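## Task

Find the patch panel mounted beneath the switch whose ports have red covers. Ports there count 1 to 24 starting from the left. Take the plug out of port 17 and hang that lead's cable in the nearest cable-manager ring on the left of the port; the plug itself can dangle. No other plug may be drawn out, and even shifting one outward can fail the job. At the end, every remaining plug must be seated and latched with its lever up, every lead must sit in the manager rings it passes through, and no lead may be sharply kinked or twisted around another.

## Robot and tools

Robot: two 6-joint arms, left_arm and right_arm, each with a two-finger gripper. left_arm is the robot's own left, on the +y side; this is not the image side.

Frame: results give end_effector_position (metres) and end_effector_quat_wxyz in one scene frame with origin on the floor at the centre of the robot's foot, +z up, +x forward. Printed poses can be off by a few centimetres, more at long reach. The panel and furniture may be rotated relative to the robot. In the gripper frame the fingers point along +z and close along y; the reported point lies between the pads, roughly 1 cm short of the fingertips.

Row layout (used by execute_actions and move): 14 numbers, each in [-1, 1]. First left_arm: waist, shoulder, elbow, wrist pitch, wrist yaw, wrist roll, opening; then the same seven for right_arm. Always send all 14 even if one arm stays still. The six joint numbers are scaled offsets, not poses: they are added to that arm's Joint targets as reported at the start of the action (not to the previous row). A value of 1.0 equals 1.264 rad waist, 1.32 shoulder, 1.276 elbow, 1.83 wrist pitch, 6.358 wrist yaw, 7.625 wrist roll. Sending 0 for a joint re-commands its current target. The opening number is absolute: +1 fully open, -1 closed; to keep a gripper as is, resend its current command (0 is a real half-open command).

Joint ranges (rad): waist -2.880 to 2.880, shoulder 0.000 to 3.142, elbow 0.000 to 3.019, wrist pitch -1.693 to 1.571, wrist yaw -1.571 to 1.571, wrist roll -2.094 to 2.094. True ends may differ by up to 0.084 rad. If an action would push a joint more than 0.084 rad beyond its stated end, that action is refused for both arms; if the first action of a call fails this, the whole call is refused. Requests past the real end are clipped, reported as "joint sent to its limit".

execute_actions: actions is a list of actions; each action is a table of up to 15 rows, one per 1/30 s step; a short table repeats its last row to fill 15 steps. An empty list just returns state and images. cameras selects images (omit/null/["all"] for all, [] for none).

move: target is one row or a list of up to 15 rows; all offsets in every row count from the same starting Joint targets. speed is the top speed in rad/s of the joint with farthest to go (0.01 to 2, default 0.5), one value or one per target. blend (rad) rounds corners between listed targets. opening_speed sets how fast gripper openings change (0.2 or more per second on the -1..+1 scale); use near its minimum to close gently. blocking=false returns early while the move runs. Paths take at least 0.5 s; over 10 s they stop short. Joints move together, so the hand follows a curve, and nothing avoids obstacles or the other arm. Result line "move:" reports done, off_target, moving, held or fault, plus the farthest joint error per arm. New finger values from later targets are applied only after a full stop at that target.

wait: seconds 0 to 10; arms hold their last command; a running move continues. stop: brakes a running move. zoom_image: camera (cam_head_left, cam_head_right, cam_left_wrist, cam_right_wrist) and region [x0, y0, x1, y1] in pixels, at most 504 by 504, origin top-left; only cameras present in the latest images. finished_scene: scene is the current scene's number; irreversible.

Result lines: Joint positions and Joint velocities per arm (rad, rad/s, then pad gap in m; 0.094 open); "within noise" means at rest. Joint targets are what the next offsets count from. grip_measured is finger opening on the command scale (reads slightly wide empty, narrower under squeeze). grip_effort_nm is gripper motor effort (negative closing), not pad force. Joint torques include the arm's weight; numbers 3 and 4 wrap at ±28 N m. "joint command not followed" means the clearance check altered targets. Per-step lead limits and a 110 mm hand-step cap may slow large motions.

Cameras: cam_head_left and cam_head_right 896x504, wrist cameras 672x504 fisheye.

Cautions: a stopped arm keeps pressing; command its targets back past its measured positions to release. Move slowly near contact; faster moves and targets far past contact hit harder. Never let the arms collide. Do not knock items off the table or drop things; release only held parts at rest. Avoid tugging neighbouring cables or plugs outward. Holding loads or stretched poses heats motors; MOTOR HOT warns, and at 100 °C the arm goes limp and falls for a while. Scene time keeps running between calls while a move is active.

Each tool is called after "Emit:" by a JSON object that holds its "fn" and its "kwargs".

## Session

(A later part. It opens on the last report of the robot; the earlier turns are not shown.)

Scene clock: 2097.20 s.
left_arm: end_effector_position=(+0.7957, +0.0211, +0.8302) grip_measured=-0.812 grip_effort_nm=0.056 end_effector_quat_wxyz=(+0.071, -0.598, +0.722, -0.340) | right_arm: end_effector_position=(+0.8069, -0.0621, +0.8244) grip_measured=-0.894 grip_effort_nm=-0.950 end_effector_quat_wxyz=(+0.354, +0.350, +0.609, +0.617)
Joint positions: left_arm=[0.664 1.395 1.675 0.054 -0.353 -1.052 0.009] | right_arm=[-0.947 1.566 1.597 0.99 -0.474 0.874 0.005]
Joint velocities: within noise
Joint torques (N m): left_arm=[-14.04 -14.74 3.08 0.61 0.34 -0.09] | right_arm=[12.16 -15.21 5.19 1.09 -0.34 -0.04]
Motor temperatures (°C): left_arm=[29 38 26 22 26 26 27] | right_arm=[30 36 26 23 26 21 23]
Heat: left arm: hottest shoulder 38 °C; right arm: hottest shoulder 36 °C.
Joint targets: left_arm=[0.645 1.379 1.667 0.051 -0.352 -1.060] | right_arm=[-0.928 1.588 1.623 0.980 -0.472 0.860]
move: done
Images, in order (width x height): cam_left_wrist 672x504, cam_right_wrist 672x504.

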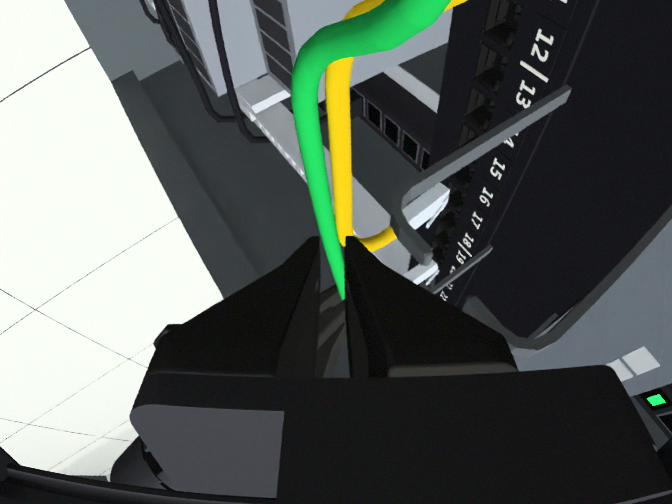

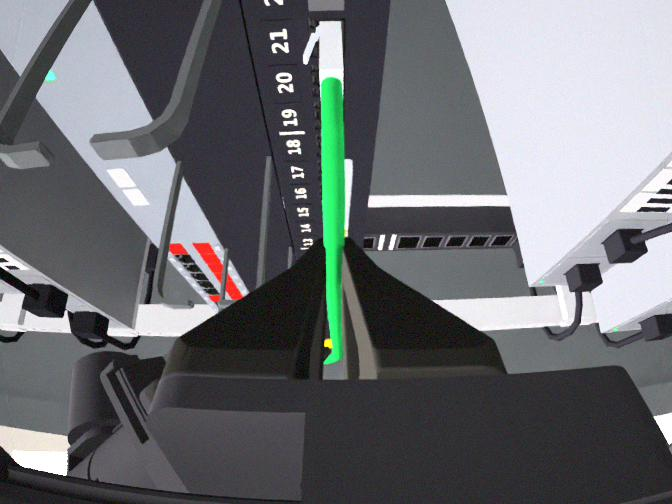

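Emit:
{"fn": "move", "kwargs": {"target": [0,0,0,0,0,0,-0.81,-0.0427,0.0242,0.018,0.0175,0,0,-0.93], "speed": 0.06, "cameras": ["cam_left_wrist","cam_right_wrist"]}}

Emit:
{"fn": "zoom_image", "kwargs": {"camera": "cam_right_wrist", "region": [220, 0, 440, 240]}}

Emit:
{"fn": "zoom_image", "kwargs": {"camera": "cam_left_wrist", "region": [260, 160, 400, 300]}}

Scene clock: 2118.00 s.
left_arm: end_effector_position=(+0.7957, +0.0211, +0.8302) grip_measured=-0.812 grip_effort_nm=0.051 end_effector_quat_wxyz=(+0.071, -0.598, +0.722, -0.340) | right_arm: end_effector_position=(+0.8080, -0.0609, +0.8161) grip_measured=-0.896 grip_effort_nm=-0.999 end_effector_quat_wxyz=(+0.361, +0.347, +0.610, +0.614)
Joint positions: left_arm=[0.664 1.395 1.675 0.054 -0.353 -1.052 0.009] | right_arm=[-0.954 1.59 1.622 1 -0.476 0.869 0.005]
Joint velocities: within noise
Joint torques (N m): left_arm=[-13.8 -14.74 3.06 0.59 0.34 -0.08] | right_arm=[8.59 -14.68 5.15 1.81 -0.27 0]
Motor temperatures (°C): left_arm=[29 38 26 22 26 26 27] | right_arm=[30 37 26 23 26 21 24]
Heat: left arm: hottest shoulder 38 °C; right arm: hottest shoulder 37 °C.
Joint targets: left_arm=[0.645 1.379 1.667 0.051 -0.352 -1.060] | right_arm=[-0.982 1.620 1.646 1.012 -0.472 0.860]
move: done
Images, in order (width x height): cam_left_wrist 672x504, cam_right_wrist 672x504.

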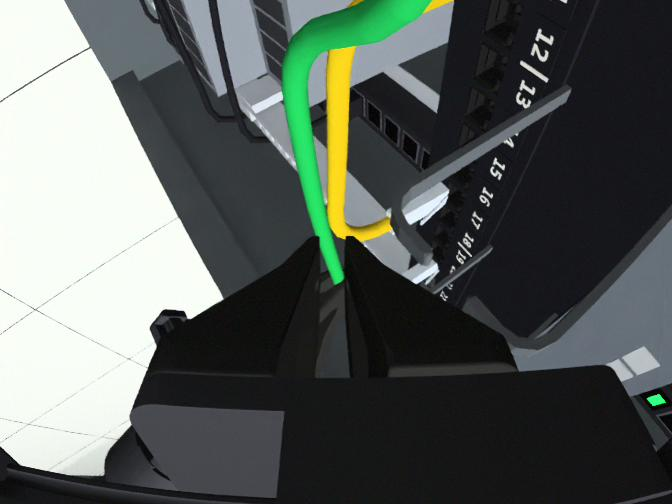

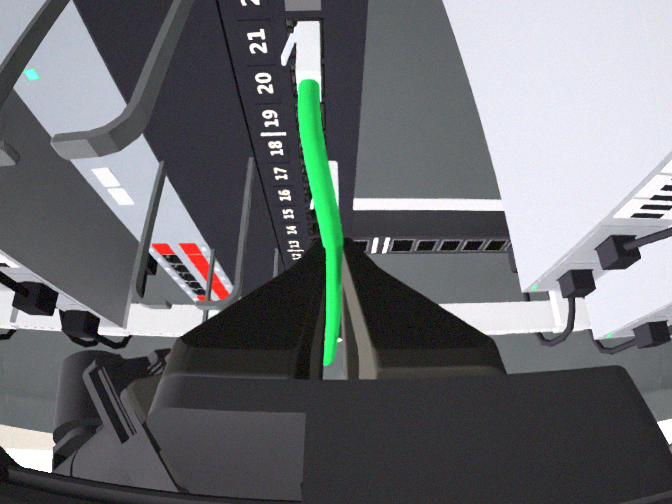

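Scaled by 2.100 from the camera's 672x504 image, which has a finer 960x720 frame.

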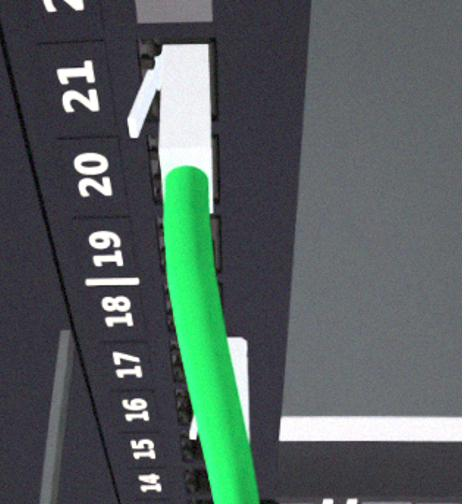

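Scaled by 3.600 from the camera's 672x504 image, which has a finer 960x720 frame.

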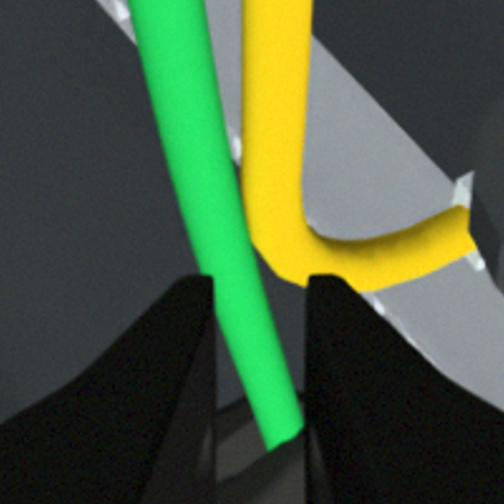

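Emit:
{"fn": "move", "kwargs": {"target": [0,0,0,0,0,0,-0.81,-0.0097,0.0155,0.0067,0.0063,0,0,-0.93], "speed": 0.06, "cameras": ["cam_left_wrist","cam_right_wrist"]}}

Emit:
{"fn": "zoom_image", "kwargs": {"camera": "cam_right_wrist", "region": [220, 0, 440, 240]}}

Emit:
{"fn": "zoom_image", "kwargs": {"camera": "cam_left_wrist", "region": [240, 80, 460, 300]}}

Scene clock: 2130.47 s.
left_arm: end_effector_position=(+0.7957, +0.0211, +0.8302) grip_measured=-0.812 grip_effort_nm=0.056 end_effector_quat_wxyz=(+0.071, -0.598, +0.722, -0.340) | right_arm: end_effector_position=(+0.8082, -0.0619, +0.8120) grip_measured=-0.896 grip_effort_nm=-0.999 end_effector_quat_wxyz=(+0.368, +0.343, +0.609, +0.613)
Joint positions: left_arm=[0.664 1.395 1.675 0.054 -0.353 -1.052 0.009] | right_arm=[-0.96 1.604 1.634 1.016 -0.479 0.867 0.005]
Joint velocities: within noise
Joint torques (N m): left_arm=[-13.86 -14.56 3.06 0.62 0.35 -0.09] | right_arm=[8.06 -14.04 4.85 1.7 -0.16 0.02]
Motor temperatures (°C): left_arm=[29 38 26 22 26 26 27] | right_arm=[30 38 26 23 26 21 25]
Heat: left arm: hottest shoulder 38 °C; right arm: hottest shoulder 38 °C.
Joint targets: left_arm=[0.645 1.379 1.667 0.051 -0.352 -1.060] | right_arm=[-0.994 1.640 1.654 1.024 -0.472 0.860]
move: off_target (right_arm); right_arm: the shoulder is farthest, 0.036 rad from its target
Images, in order (width x height): cam_left_wrist 672x504, cam_right_wrist 672x504.

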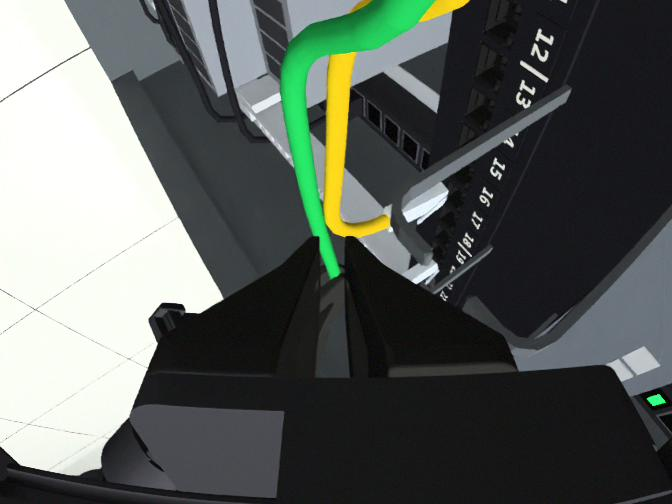

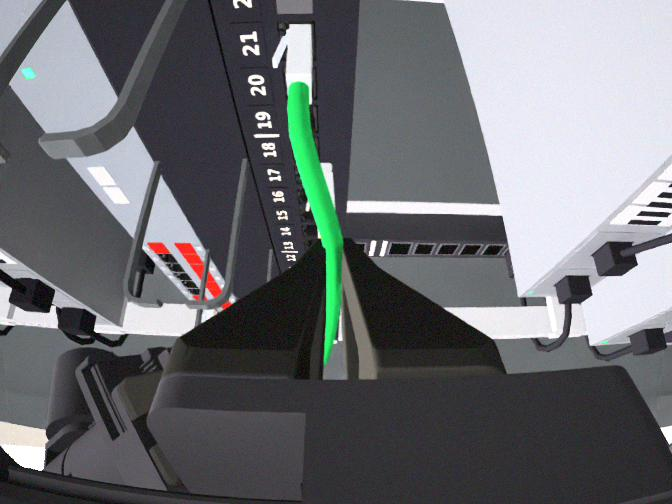

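Scaled by 2.100 from the camera's 672x504 image, which has a finer 960x720 frame.

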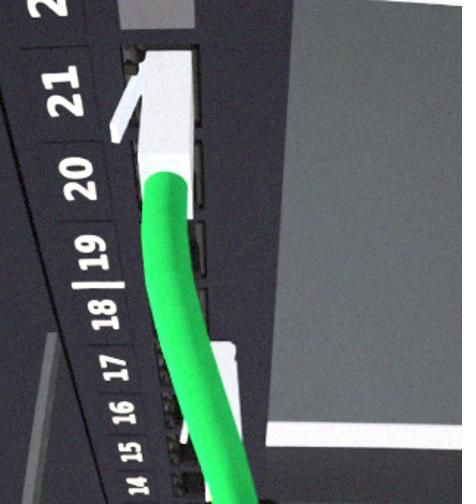

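Scaled by 2.291 from the camera's 672x504 image, which has a finer 960x720 frame.

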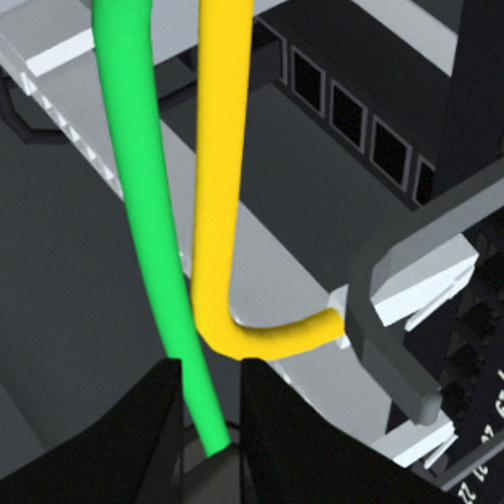

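Emit:
{"fn": "move", "kwargs": {"target": [0.0479,0.0538,0.058,-0.0109,0,0,-0.81,0,0,0,0,0,0,-0.93], "speed": 0.1, "cameras": ["cam_left_wrist","cam_right_wrist"]}}

Emit:
{"fn": "zoom_image", "kwargs": {"camera": "cam_left_wrist", "region": [260, 160, 400, 300]}}

Emit:
{"fn": "zoom_image", "kwargs": {"camera": "cam_right_wrist", "region": [240, 200, 440, 400]}}

Scene clock: 2146.30 s.
left_arm: end_effector_position=(+0.7982, +0.0178, +0.8203) grip_measured=-0.812 grip_effort_nm=0.056 end_effector_quat_wxyz=(+0.070, -0.597, +0.726, -0.335) | right_arm: end_effector_position=(+0.8081, -0.0618, +0.8119) grip_measured=-0.896 grip_effort_nm=-1.004 end_effector_quat_wxyz=(+0.368, +0.343, +0.609, +0.613)
Joint positions: left_arm=[0.674 1.42 1.708 0.037 -0.351 -1.052 0.009] | right_arm=[-0.96 1.604 1.634 1.016 -0.48 0.867 0.005]
Joint velocities: within noise
Joint torques (N m): left_arm=[-9.64 -11.58 6.15 0.51 0.31 -0.1] | right_arm=[7.94 -14.1 4.77 1.76 -0.11 0.01]
Motor temperatures (°C): left_arm=[29 38 26 22 26 26 27] | right_arm=[30 38 26 23 25 21 25]
Heat: left arm: hottest shoulder 38 °C; right arm: hottest shoulder 38 °C.
Joint targets: left_arm=[0.706 1.450 1.741 0.031 -0.351 -1.060] | right_arm=[-0.994 1.641 1.654 1.024 -0.472 0.860]
move: off_target (right_arm); right_arm: the shoulder is farthest, 0.036 rad from its target
Images, in order (width x height): cam_left_wrist 672x504, cam_right_wrist 672x504.

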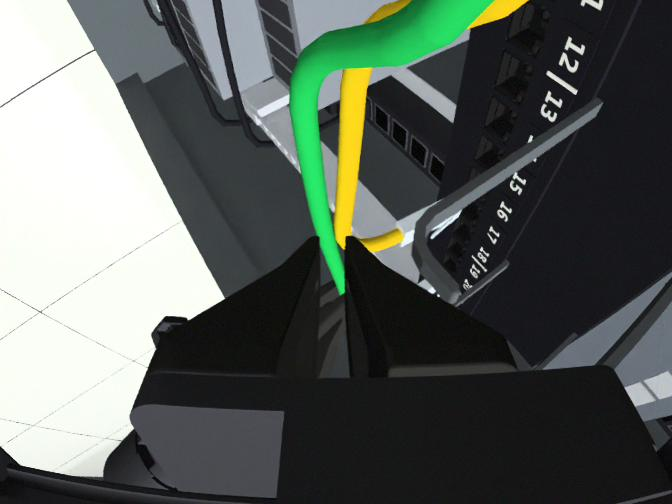

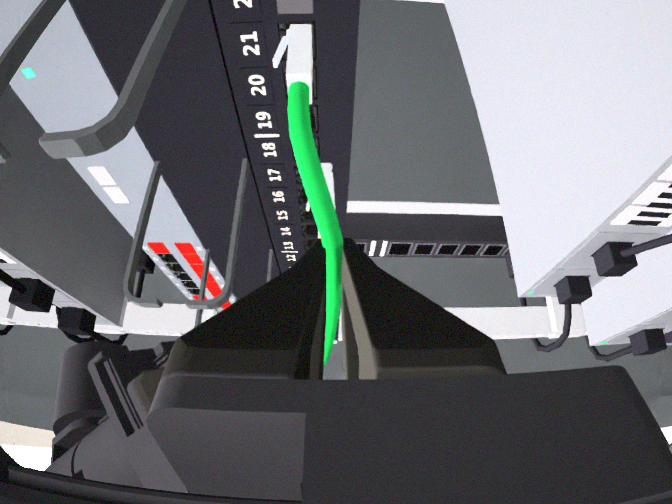

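Scaled by 3.600 from the camera's 672x504 image, which has a finer 960x720 frame.

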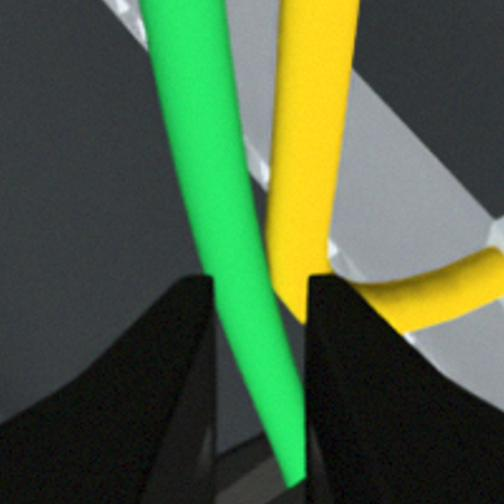

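Scaled by 2.520 from the camera's 672x504 image, which has a finer 960x720 frame.

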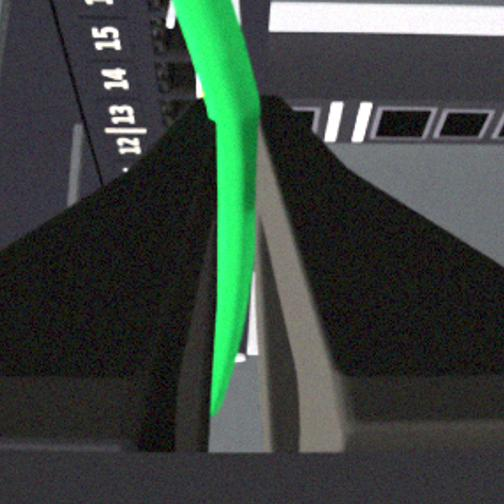

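Emit:
{"fn": "move", "kwargs": {"target": [-0.0427,-0.0371,0.0071,-0.0082,0,0,-0.81,0,0,0,0,0,0,-0.93], "speed": 0.1, "cameras": ["cam_left_wrist"]}}

Emit:
{"fn": "zoom_image", "kwargs": {"camera": "cam_left_wrist", "region": [260, 160, 400, 300]}}

Scene clock: 2156.37 s.
left_arm: end_effector_position=(+0.7977, +0.0175, +0.8206) grip_measured=-0.811 grip_effort_nm=0.042 end_effector_quat_wxyz=(+0.066, -0.595, +0.728, -0.333) | right_arm: end_effector_position=(+0.8081, -0.0618, +0.8119) grip_measured=-0.896 grip_effort_nm=-0.994 end_effector_quat_wxyz=(+0.368, +0.343, +0.609, +0.613)
Joint positions: left_arm=[0.673 1.419 1.712 0.021 -0.351 -1.053 0.009] | right_arm=[-0.96 1.604 1.634 1.016 -0.48 0.867 0.005]
Joint velocities: within noise
Joint torques (N m): left_arm=[-14.1 -15.03 6.57 0.53 0.32 -0.09] | right_arm=[7.94 -14.27 4.75 1.72 -0.12 0.01]
Motor temperatures (°C): left_arm=[29 36 26 22 26 26 27] | right_arm=[30 38 27 23 25 21 25]
Heat: left arm: hottest shoulder 36 °C; right arm: hottest shoulder 38 °C.
Joint targets: left_arm=[0.652 1.401 1.750 0.016 -0.351 -1.060] | right_arm=[-0.994 1.641 1.654 1.024 -0.472 0.860]
move: off_target (left_arm, right_arm); left_arm: the elbow is farthest, 0.038 rad from its target; right_arm: the shoulder is farthest, 0.037 rad from its target
Images, in order (width x height): cam_left_wrist 672x504.

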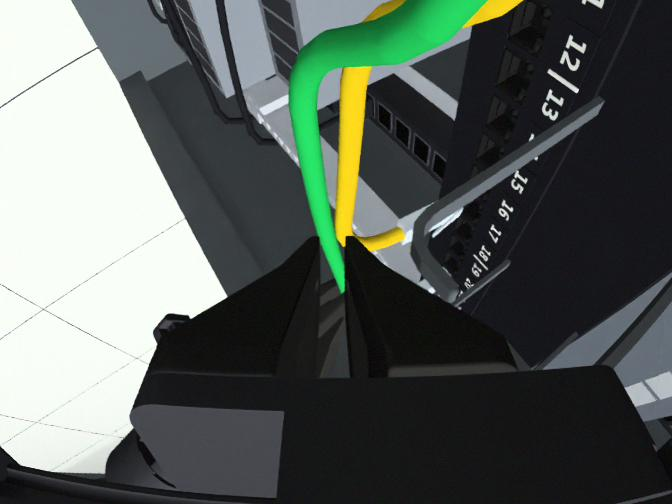

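Scaled by 3.600 from the camera's 672x504 image, which has a finer 960x720 frame.

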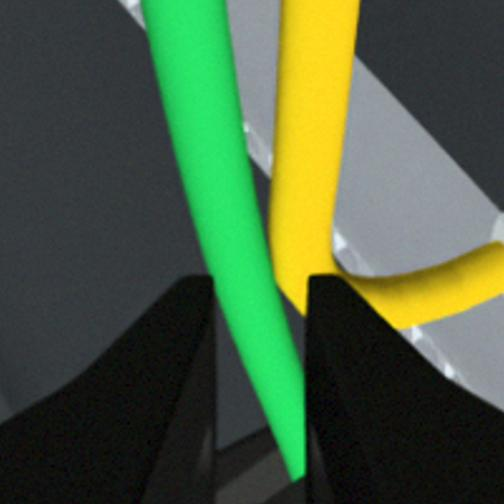

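Emit:
{"fn": "move", "kwargs": {"target": [-0.0055,-0.0348,-0.0799,0.0077,0,0,-0.81,0,0,0,0,0,0,-0.93], "speed": 0.15, "cameras": ["cam_left_wrist"]}}

Emit:
{"fn": "zoom_image", "kwargs": {"camera": "cam_left_wrist", "region": [260, 120, 440, 300]}}

Scene clock: 2172.27 s.
left_arm: end_effector_position=(+0.7905, +0.0278, +0.8352) grip_measured=-0.811 grip_effort_nm=0.042 end_effector_quat_wxyz=(+0.062, -0.594, +0.728, -0.336) | right_arm: end_effector_position=(+0.8081, -0.0618, +0.8119) grip_measured=-0.896 grip_effort_nm=-0.994 end_effector_quat_wxyz=(+0.369, +0.343, +0.609, +0.613)
Joint positions: left_arm=[0.665 1.368 1.656 0.02 -0.351 -1.054 0.009] | right_arm=[-0.96 1.604 1.634 1.016 -0.48 0.866 0.005]
Joint velocities: within noise
Joint torques (N m): left_arm=[-13.57 -14.33 3.15 1.18 0.32 -0.07] | right_arm=[8.29 -14.51 4.74 1.76 -0.13 0.01]
Motor temperatures (°C): left_arm=[29 36 28 22 26 26 27] | right_arm=[30 38 27 23 25 21 25]
Heat: left arm: hottest shoulder 36 °C; right arm: hottest shoulder 38 °C.
Joint targets: left_arm=[0.645 1.355 1.649 0.030 -0.351 -1.060] | right_arm=[-0.994 1.641 1.654 1.024 -0.472 0.860]
move: off_target (right_arm); right_arm: the shoulder is farthest, 0.037 rad from its target
Images, in order (width x height): cam_left_wrist 672x504.

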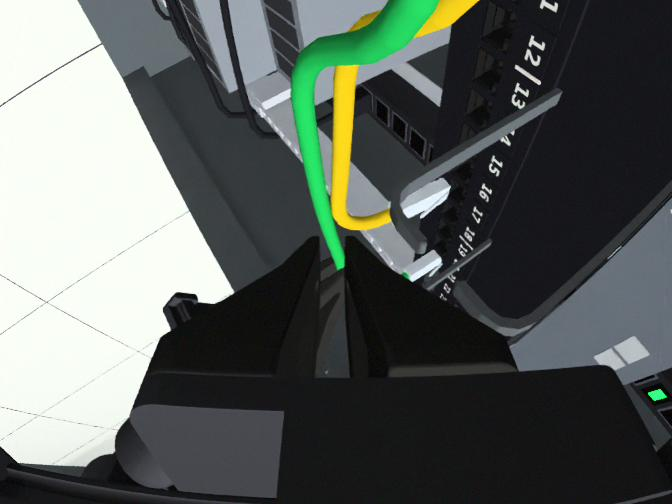

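Scaled by 2.800 from the camera's 672x504 image, which has a finer 960x720 frame.

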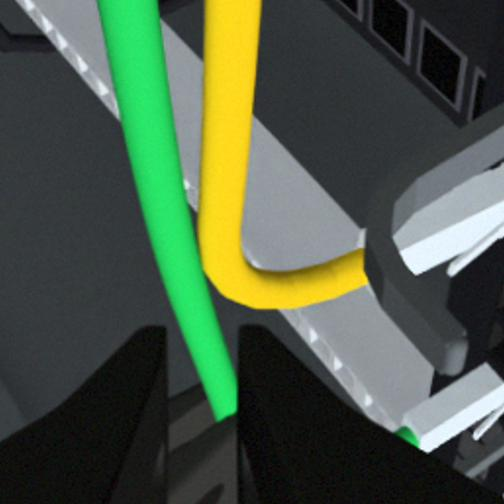

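Emit:
{"fn": "move", "kwargs": {"target": [0.051,0.0697,0.0901,-0.023,0,0,-0.81,0,0,0,0,0,0,-0.93], "speed": 0.1, "cameras": ["cam_left_wrist"]}}

Emit:
{"fn": "zoom_image", "kwargs": {"camera": "cam_left_wrist", "region": [260, 120, 440, 300]}}

Scene clock: 2193.80 s.
left_arm: end_effector_position=(+0.7967, +0.0183, +0.8204) grip_measured=-0.811 grip_effort_nm=0.046 end_effector_quat_wxyz=(+0.059, -0.593, +0.733, -0.329) | right_arm: end_effector_position=(+0.8081, -0.0618, +0.8119) grip_measured=-0.896 grip_effort_nm=-0.999 end_effector_quat_wxyz=(+0.369, +0.343, +0.609, +0.613)
Joint positions: left_arm=[0.673 1.417 1.72 -0.009 -0.354 -1.054 0.009] | right_arm=[-0.96 1.604 1.634 1.016 -0.48 0.866 0.005]
Joint velocities: within noise
Joint torques (N m): left_arm=[-9.29 -11.58 7.01 0.55 0.39 -0.08] | right_arm=[7.94 -14.04 4.79 1.72 -0.12 0.03]
Motor temperatures (°C): left_arm=[29 36 27 22 26 26 27] | right_arm=[30 38 27 23 25 21 26]
Heat: left arm: hottest shoulder 36 °C; right arm: hottest shoulder 38 °C.
Joint targets: left_arm=[0.709 1.447 1.764 -0.012 -0.352 -1.060] | right_arm=[-0.994 1.641 1.654 1.024 -0.472 0.860]
move: off_target (left_arm, right_arm); left_arm: the elbow is farthest, 0.044 rad from its target; right_arm: the shoulder is farthest, 0.037 rad from its target
Images, in order (width x height): cam_left_wrist 672x504.

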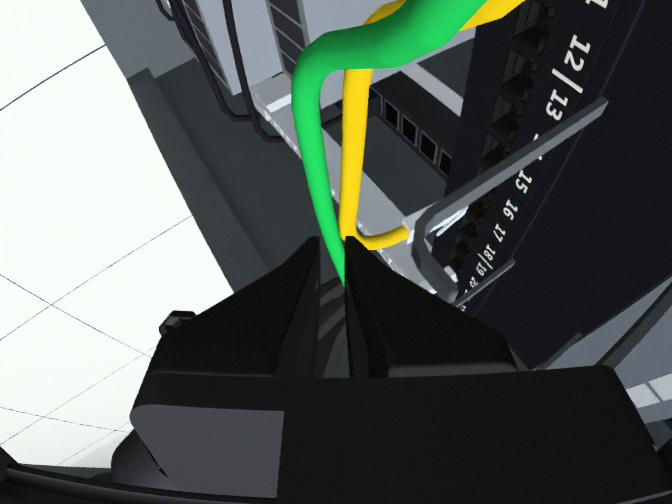

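Scaled by 2.800 from the camera's 672x504 image, which has a finer 960x720 frame.

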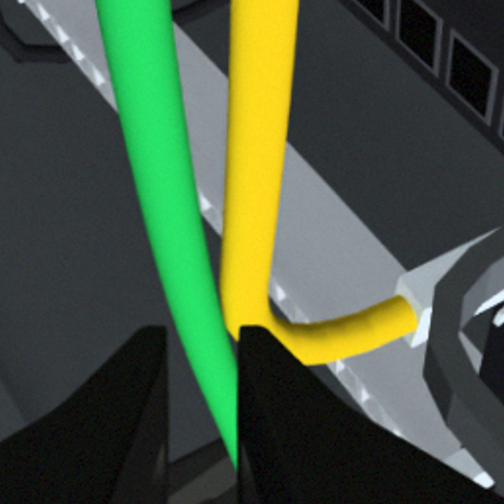

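Emit:
{"fn": "move", "kwargs": {"target": [[-0.0625,-0.0962,-0.1442,0.0339,-0.0013,0.0013,-0.81,0,0,0,0,0,0,-0.93],[-0.121,0.0402,-0.1074,0.2863,-0.0473,0.0226,-0.81,0,0,0,0,0,0,-0.93]], "speed": 0.25, "cameras": ["cam_left_wrist","cam_right_wrist","cam_head_left"]}}

Emit:
{"fn": "zoom_image", "kwargs": {"camera": "cam_left_wrist", "region": [260, 120, 440, 300]}}

Scene clock: 2229.93 s.
left_arm: end_effector_position=(+0.7864, +0.0181, +0.8386) grip_measured=-0.811 grip_effort_nm=0.042 end_effector_quat_wxyz=(+0.202, -0.652, +0.679, -0.272) | right_arm: end_effector_position=(+0.8081, -0.0618, +0.8119) grip_measured=-0.896 grip_effort_nm=-0.999 end_effector_quat_wxyz=(+0.369, +0.343, +0.609, +0.613)
Joint positions: left_arm=[0.576 1.47 1.604 0.5 -0.648 -0.901 0.009] | right_arm=[-0.96 1.604 1.634 1.016 -0.48 0.866 0.005]
Joint velocities: within noise
Joint torques (N m): left_arm=[-15.33 -9.58 4.74 1.33 0.1 0.11] | right_arm=[8.06 -14.33 4.71 1.74 -0.12 0.02]
Motor temperatures (°C): left_arm=[29 35 28 22 26 26 27] | right_arm=[30 38 27 23 25 21 26]
Heat: left arm: hottest shoulder 35 °C; right arm: hottest shoulder 38 °C.
Joint targets: left_arm=[0.557 1.500 1.627 0.512 -0.652 -0.888] | right_arm=[-0.994 1.641 1.654 1.024 -0.472 0.860]
move: off_target (right_arm); right_arm: the shoulder is farthest, 0.037 rad from its target
Images, in order (width x height): cam_head_left 896x504, cam_left_wrist 672x504, cam_right_wrist 672x504.

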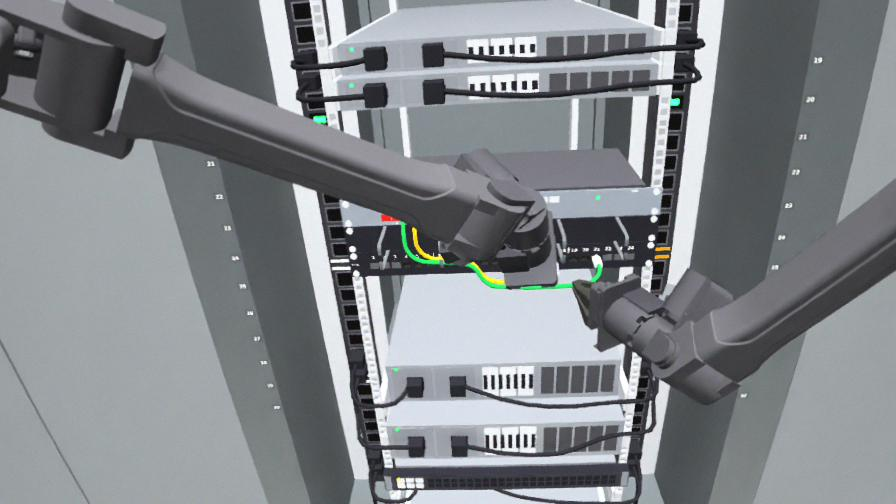

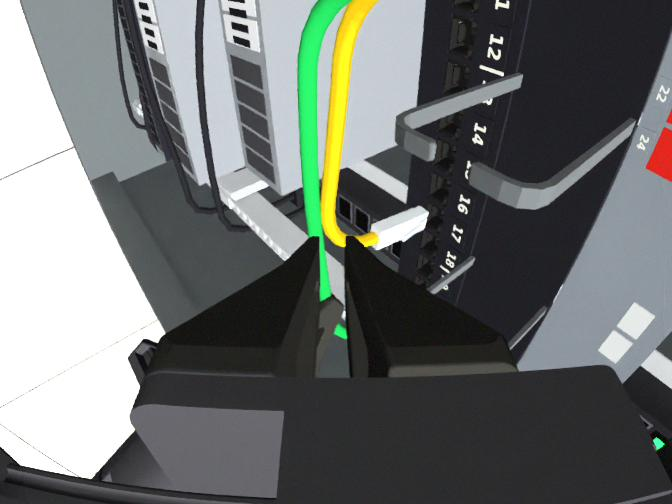

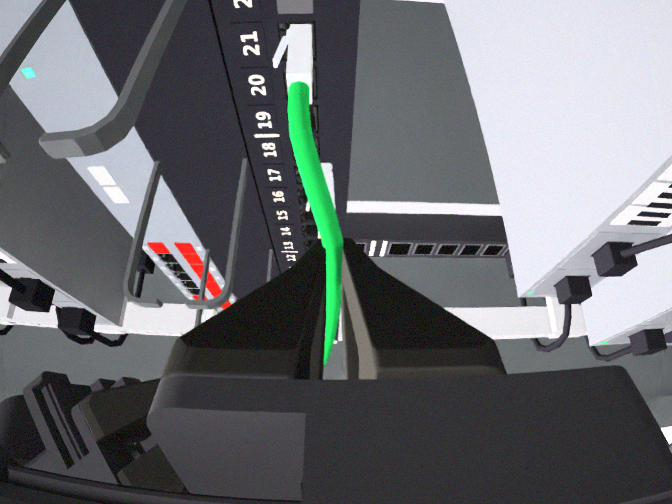

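Scaled by 2.800 from the camera's 672x504 image, which has a finer 960x720 frame.

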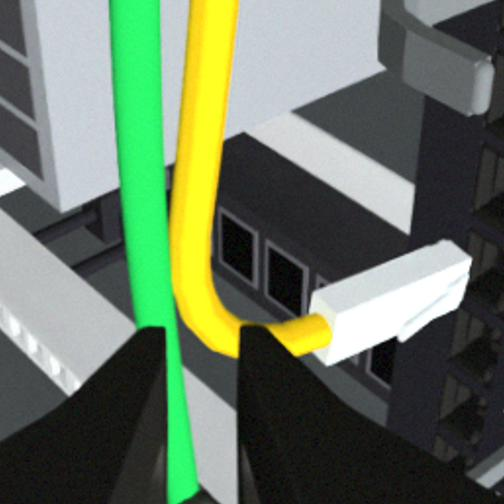

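Emit:
{"fn": "move", "kwargs": {"target": [0.0609,0.0364,0.0784,-0.0393,0.0047,-0.006,-0.81,0,0,0,0,0,0,-0.93], "speed": 0.1, "cameras": ["cam_left_wrist","cam_right_wrist"]}}

Emit:
{"fn": "zoom_image", "kwargs": {"camera": "cam_left_wrist", "region": [260, 120, 440, 300]}}

Scene clock: 2253.73 s.
left_arm: end_effector_position=(+0.8106, +0.0199, +0.8244) grip_measured=-0.811 grip_effort_nm=0.042 end_effector_quat_wxyz=(+0.207, -0.654, +0.674, -0.274) | right_arm: end_effector_position=(+0.8081, -0.0618, +0.8119) grip_measured=-0.896 grip_effort_nm=-0.999 end_effector_quat_wxyz=(+0.369, +0.343, +0.609, +0.613)
Joint positions: left_arm=[0.604 1.514 1.704 0.449 -0.626 -0.92 0.009] | right_arm=[-0.96 1.604 1.634 1.016 -0.48 0.866 0.005]
Joint velocities: within noise
Joint torques (N m): left_arm=[-11.4 -10.17 4.96 0.47 0.37 -0.13] | right_arm=[8.06 -14.56 4.71 1.7 -0.13 0.03]
Motor temperatures (°C): left_arm=[29 34 28 22 26 26 27] | right_arm=[30 38 27 23 25 21 26]
Heat: left arm: hottest shoulder 34 °C; right arm: hottest shoulder 38 °C.
Joint targets: left_arm=[0.633 1.548 1.727 0.440 -0.622 -0.934] | right_arm=[-0.994 1.641 1.654 1.024 -0.472 0.860]
move: off_target (right_arm); right_arm: the shoulder is farthest, 0.037 rad from its target
Images, in order (width x height): cam_left_wrist 672x504, cam_right_wrist 672x504.

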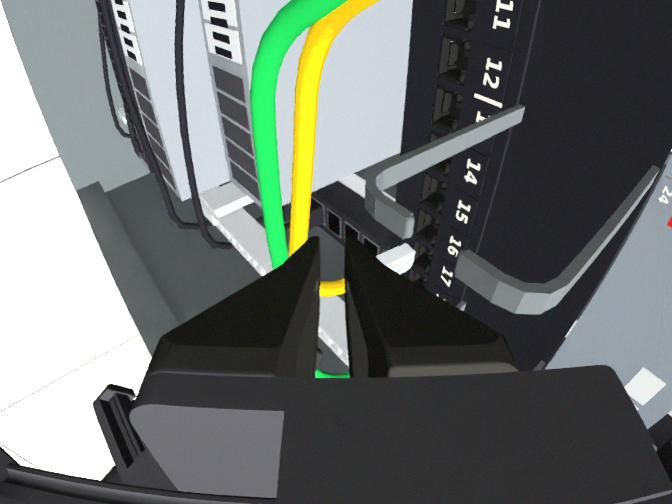

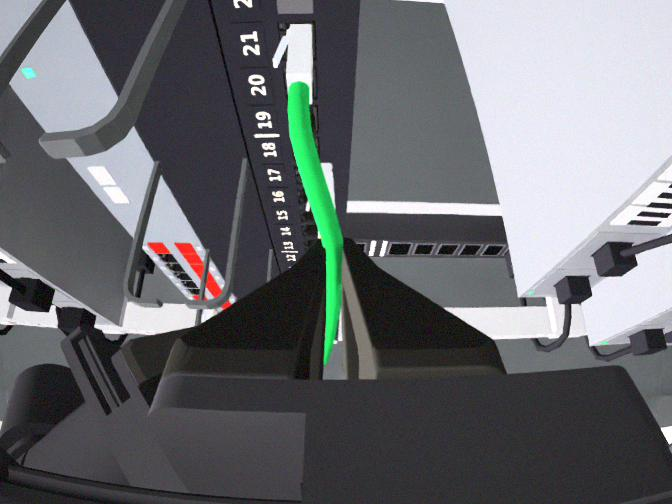

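Scaled by 2.800 from the camera's 672x504 image, which has a finer 960x720 frame.

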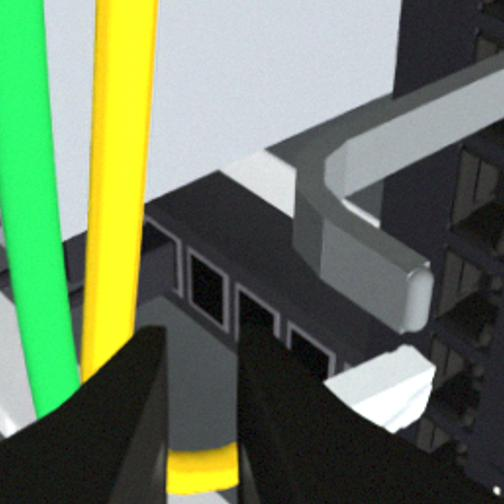

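Emit:
{"fn": "move", "kwargs": {"target": [[-0.0601,-0.0705,-0.1058,0.0393,-0.0047,0.006,-0.81,0,0,0,0,0,0,-0.93],[0,0,-0.0102,0,0,0,-0.81,0,0,0,0,0,0,-0.93]], "speed": 0.12, "cameras": ["cam_left_wrist"]}}

Emit:
{"fn": "zoom_image", "kwargs": {"camera": "cam_left_wrist", "region": [260, 120, 440, 300]}}

Scene clock: 2269.33 s.
left_arm: end_effector_position=(+0.8016, +0.0133, +0.8193) grip_measured=-0.811 grip_effort_nm=0.046 end_effector_quat_wxyz=(+0.202, -0.650, +0.680, -0.272) | right_arm: end_effector_position=(+0.8081, -0.0619, +0.8117) grip_measured=-0.896 grip_effort_nm=-0.999 end_effector_quat_wxyz=(+0.369, +0.343, +0.609, +0.613)
Joint positions: left_arm=[0.604 1.52 1.691 0.448 -0.625 -0.92 0.009] | right_arm=[-0.96 1.604 1.634 1.016 -0.48 0.866 0.005]
Joint velocities: within noise
Joint torques (N m): left_arm=[-11.52 -10.52 4.88 0.58 0.35 -0.12] | right_arm=[7.82 -14.27 4.7 1.78 -0.12 0.03]
Motor temperatures (°C): left_arm=[29 34 28 22 26 26 27] | right_arm=[30 38 27 23 25 21 26]
Heat: left arm: hottest shoulder 34 °C; right arm: hottest shoulder 38 °C.
Joint targets: left_arm=[0.634 1.548 1.714 0.440 -0.622 -0.934] | right_arm=[-0.994 1.641 1.654 1.024 -0.472 0.860]
move: off_target (right_arm); right_arm: the shoulder is farthest, 0.037 rad from its target
Images, in order (width x height): cam_left_wrist 672x504.

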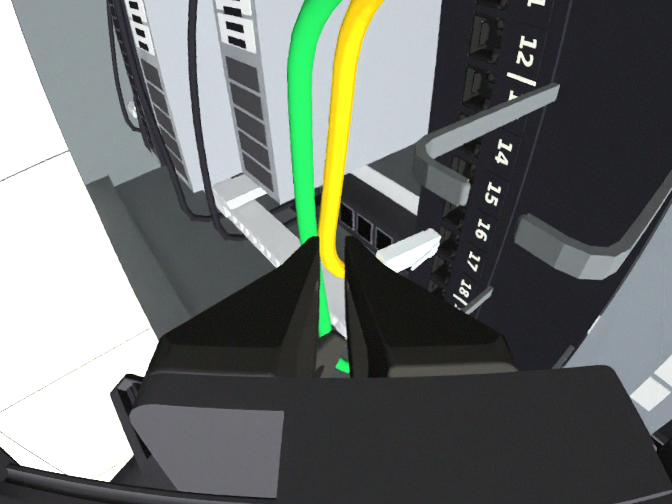

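Scaled by 2.800 from the camera's 672x504 image, which has a finer 960x720 frame.

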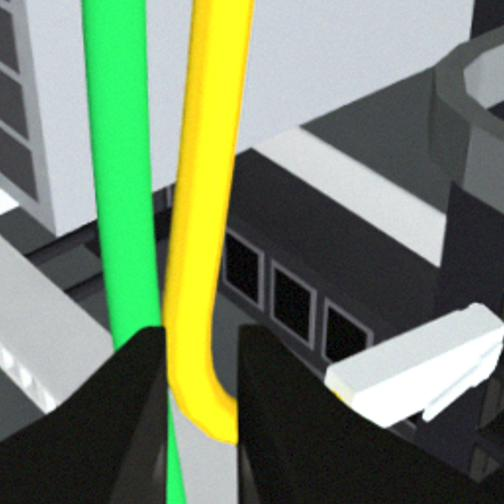

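Emit:
{"fn": "move", "kwargs": {"target": [0,0,0,0,0,0,-1,0,0,0,0,0,0,-0.93], "opening_speed": 0.25, "cameras": ["cam_left_wrist"]}}

Emit:
{"fn": "zoom_image", "kwargs": {"camera": "cam_left_wrist", "region": [260, 120, 440, 300]}}

Scene clock: 2283.97 s.
left_arm: end_effector_position=(+0.8017, +0.0133, +0.8193) grip_measured=-0.992 grip_effort_nm=-0.393 end_effector_quat_wxyz=(+0.201, -0.651, +0.680, -0.272) | right_arm: end_effector_position=(+0.8081, -0.0619, +0.8117) grip_measured=-0.896 grip_effort_nm=-0.999 end_effector_quat_wxyz=(+0.369, +0.343, +0.609, +0.613)
Joint positions: left_arm=[0.604 1.52 1.692 0.447 -0.625 -0.921 0] | right_arm=[-0.96 1.604 1.634 1.016 -0.48 0.866 0.005]
Joint velocities: within noise
Joint torques (N m): left_arm=[-11.63 -10.46 4.81 0.54 0.36 -0.13] | right_arm=[8.23 -14.39 4.85 1.76 -0.12 0.04]
Motor temperatures (°C): left_arm=[29 35 27 22 26 26 27] | right_arm=[30 38 27 23 25 21 26]
Heat: left arm: hottest shoulder 35 °C; right arm: hottest shoulder 38 °C.
Joint targets: left_arm=[0.634 1.548 1.714 0.440 -0.622 -0.934] | right_arm=[-0.994 1.641 1.654 1.024 -0.472 0.860]
move: off_target (right_arm); right_arm: the shoulder is farthest, 0.037 rad from its target
Images, in order (width x height): cam_left_wrist 672x504.

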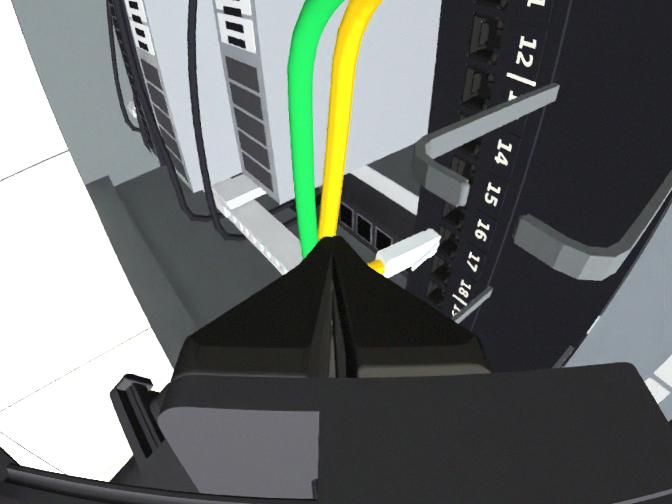

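Scaled by 2.800 from the camera's 672x504 image, which has a finer 960x720 frame.

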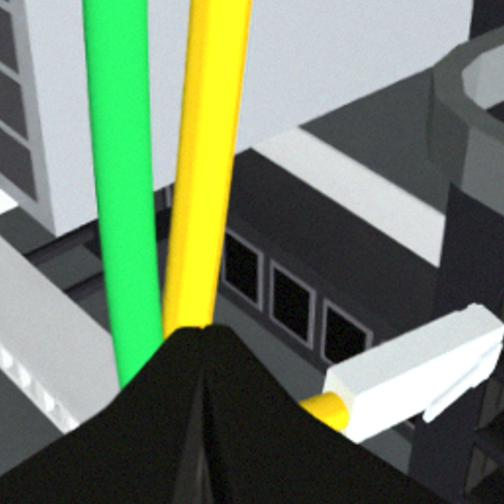

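Emit:
{"fn": "move", "kwargs": {"target": [[0,0,0,0,0,0,-0.8,0,0,0,0,0,0,-0.93],[0.0095,0.0141,0.0268,-0.0115,0.0015,-0.0011,-0.8,0,0,0,0,0,0,-0.93]], "speed": 0.1, "cameras": ["cam_left_wrist"]}}

Emit:
{"fn": "zoom_image", "kwargs": {"camera": "cam_left_wrist", "region": [260, 120, 440, 300]}}

Scene clock: 2300.17 s.
left_arm: end_effector_position=(+0.8110, +0.0158, +0.8155) grip_measured=-0.802 grip_effort_nm=0.056 end_effector_quat_wxyz=(+0.203, -0.652, +0.677, -0.273) | right_arm: end_effector_position=(+0.8081, -0.0619, +0.8117) grip_measured=-0.896 grip_effort_nm=-0.994 end_effector_quat_wxyz=(+0.369, +0.343, +0.609, +0.613)
Joint positions: left_arm=[0.614 1.532 1.725 0.428 -0.616 -0.928 0.009] | right_arm=[-0.96 1.604 1.634 1.016 -0.48 0.866 0.005]
Joint velocities: within noise
Joint torques (N m): left_arm=[-11.4 -10.23 4.97 0.46 0.37 -0.13] | right_arm=[7.94 -14.1 4.7 1.77 -0.14 0.04]
Motor temperatures (°C): left_arm=[29 35 27 22 26 26 27] | right_arm=[29 38 27 23 25 21 27]
Heat: left arm: hottest shoulder 35 °C; right arm: hottest shoulder 38 °C.
Joint targets: left_arm=[0.645 1.567 1.748 0.419 -0.613 -0.942] | right_arm=[-0.994 1.641 1.654 1.024 -0.472 0.860]
move: off_target (right_arm); right_arm: the shoulder is farthest, 0.037 rad from its target
Images, in order (width x height): cam_left_wrist 672x504.

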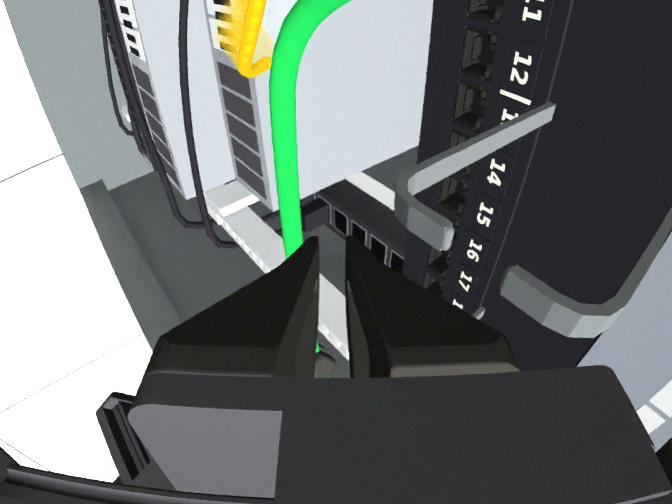

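Scaled by 2.800 from the camera's 672x504 image, which has a finer 960x720 frame.

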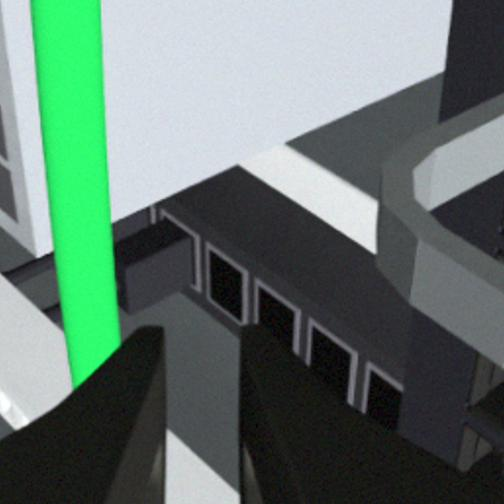

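Emit:
{"fn": "wait", "kwargs": {"seconds": 1}}

Scene clock: 2308.03 s.
left_arm: end_effector_position=(+0.8114, +0.0159, +0.8157) grip_measured=-0.802 grip_effort_nm=0.061 end_effector_quat_wxyz=(+0.203, -0.652, +0.677, -0.274) | right_arm: end_effector_position=(+0.8081, -0.0619, +0.8117) grip_measured=-0.896 grip_effort_nm=-0.994 end_effector_quat_wxyz=(+0.369, +0.343, +0.609, +0.613)
Joint positions: left_arm=[0.614 1.532 1.727 0.427 -0.615 -0.93 0.009] | right_arm=[-0.96 1.604 1.634 1.016 -0.48 0.866 0.005]
Joint velocities: within noise
Joint torques (N m): left_arm=[-11.4 -10.11 4.94 0.51 0.33 -0.12] | right_arm=[8.23 -13.92 4.77 1.77 -0.13 0.03]
Motor temperatures (°C): left_arm=[29 34 27 22 26 26 27] | right_arm=[29 38 27 23 25 21 27]
Heat: left arm: hottest shoulder 34 °C; right arm: hottest shoulder 38 °C.
Joint targets: left_arm=[0.645 1.567 1.748 0.419 -0.613 -0.942] | right_arm=[-0.994 1.641 1.654 1.024 -0.472 0.860]
Tool commands: left_gripper/opening=-0.8 right_gripper/opening=-0.93
wait: 1.00 s; at rest from the start

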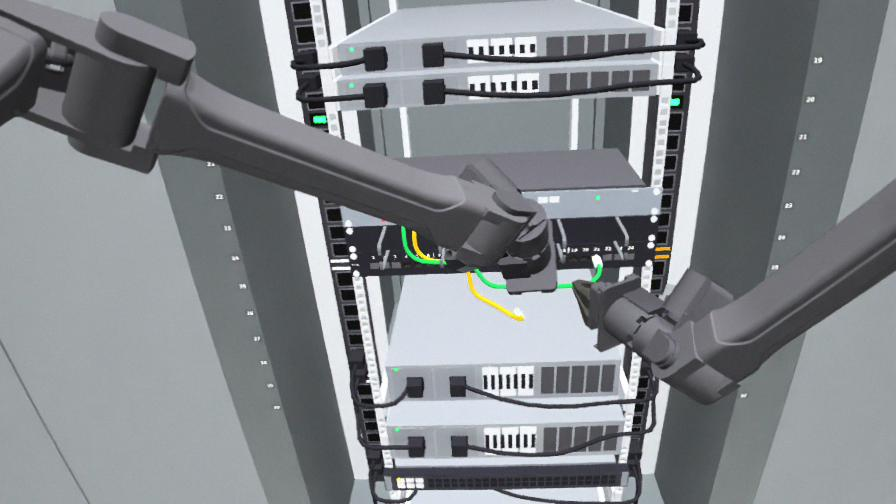

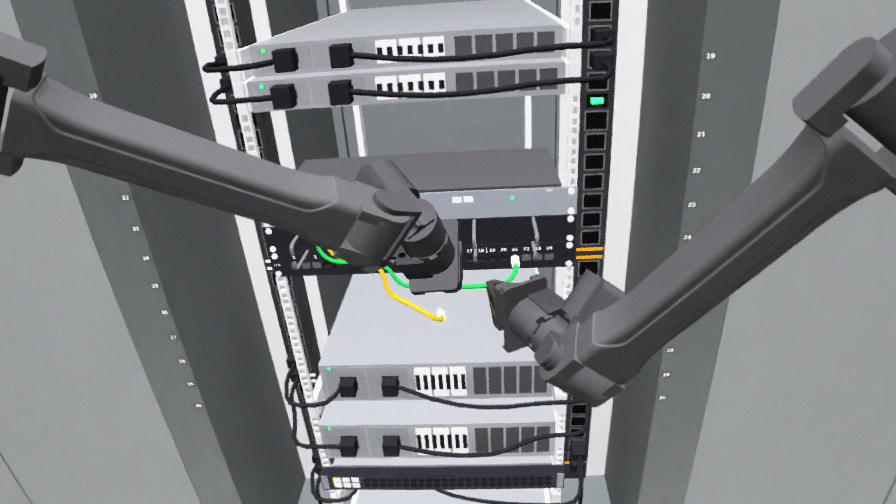

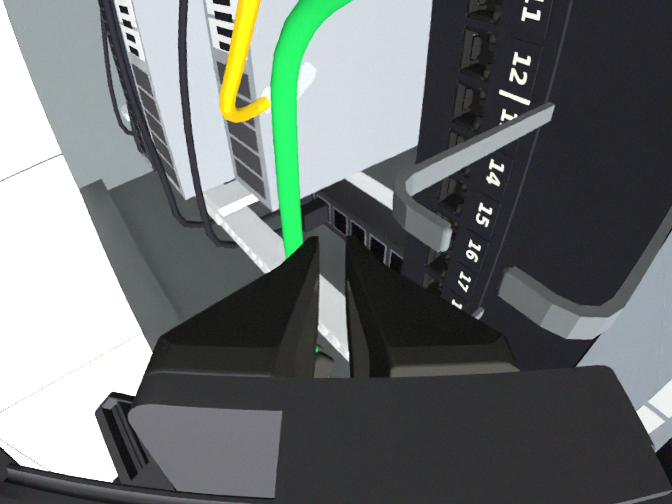

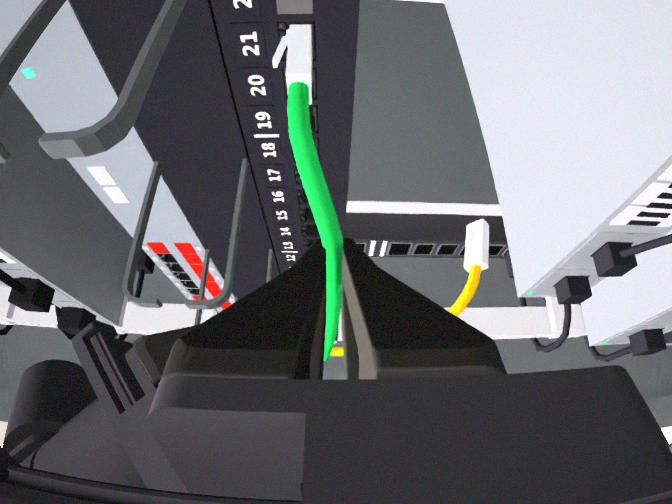

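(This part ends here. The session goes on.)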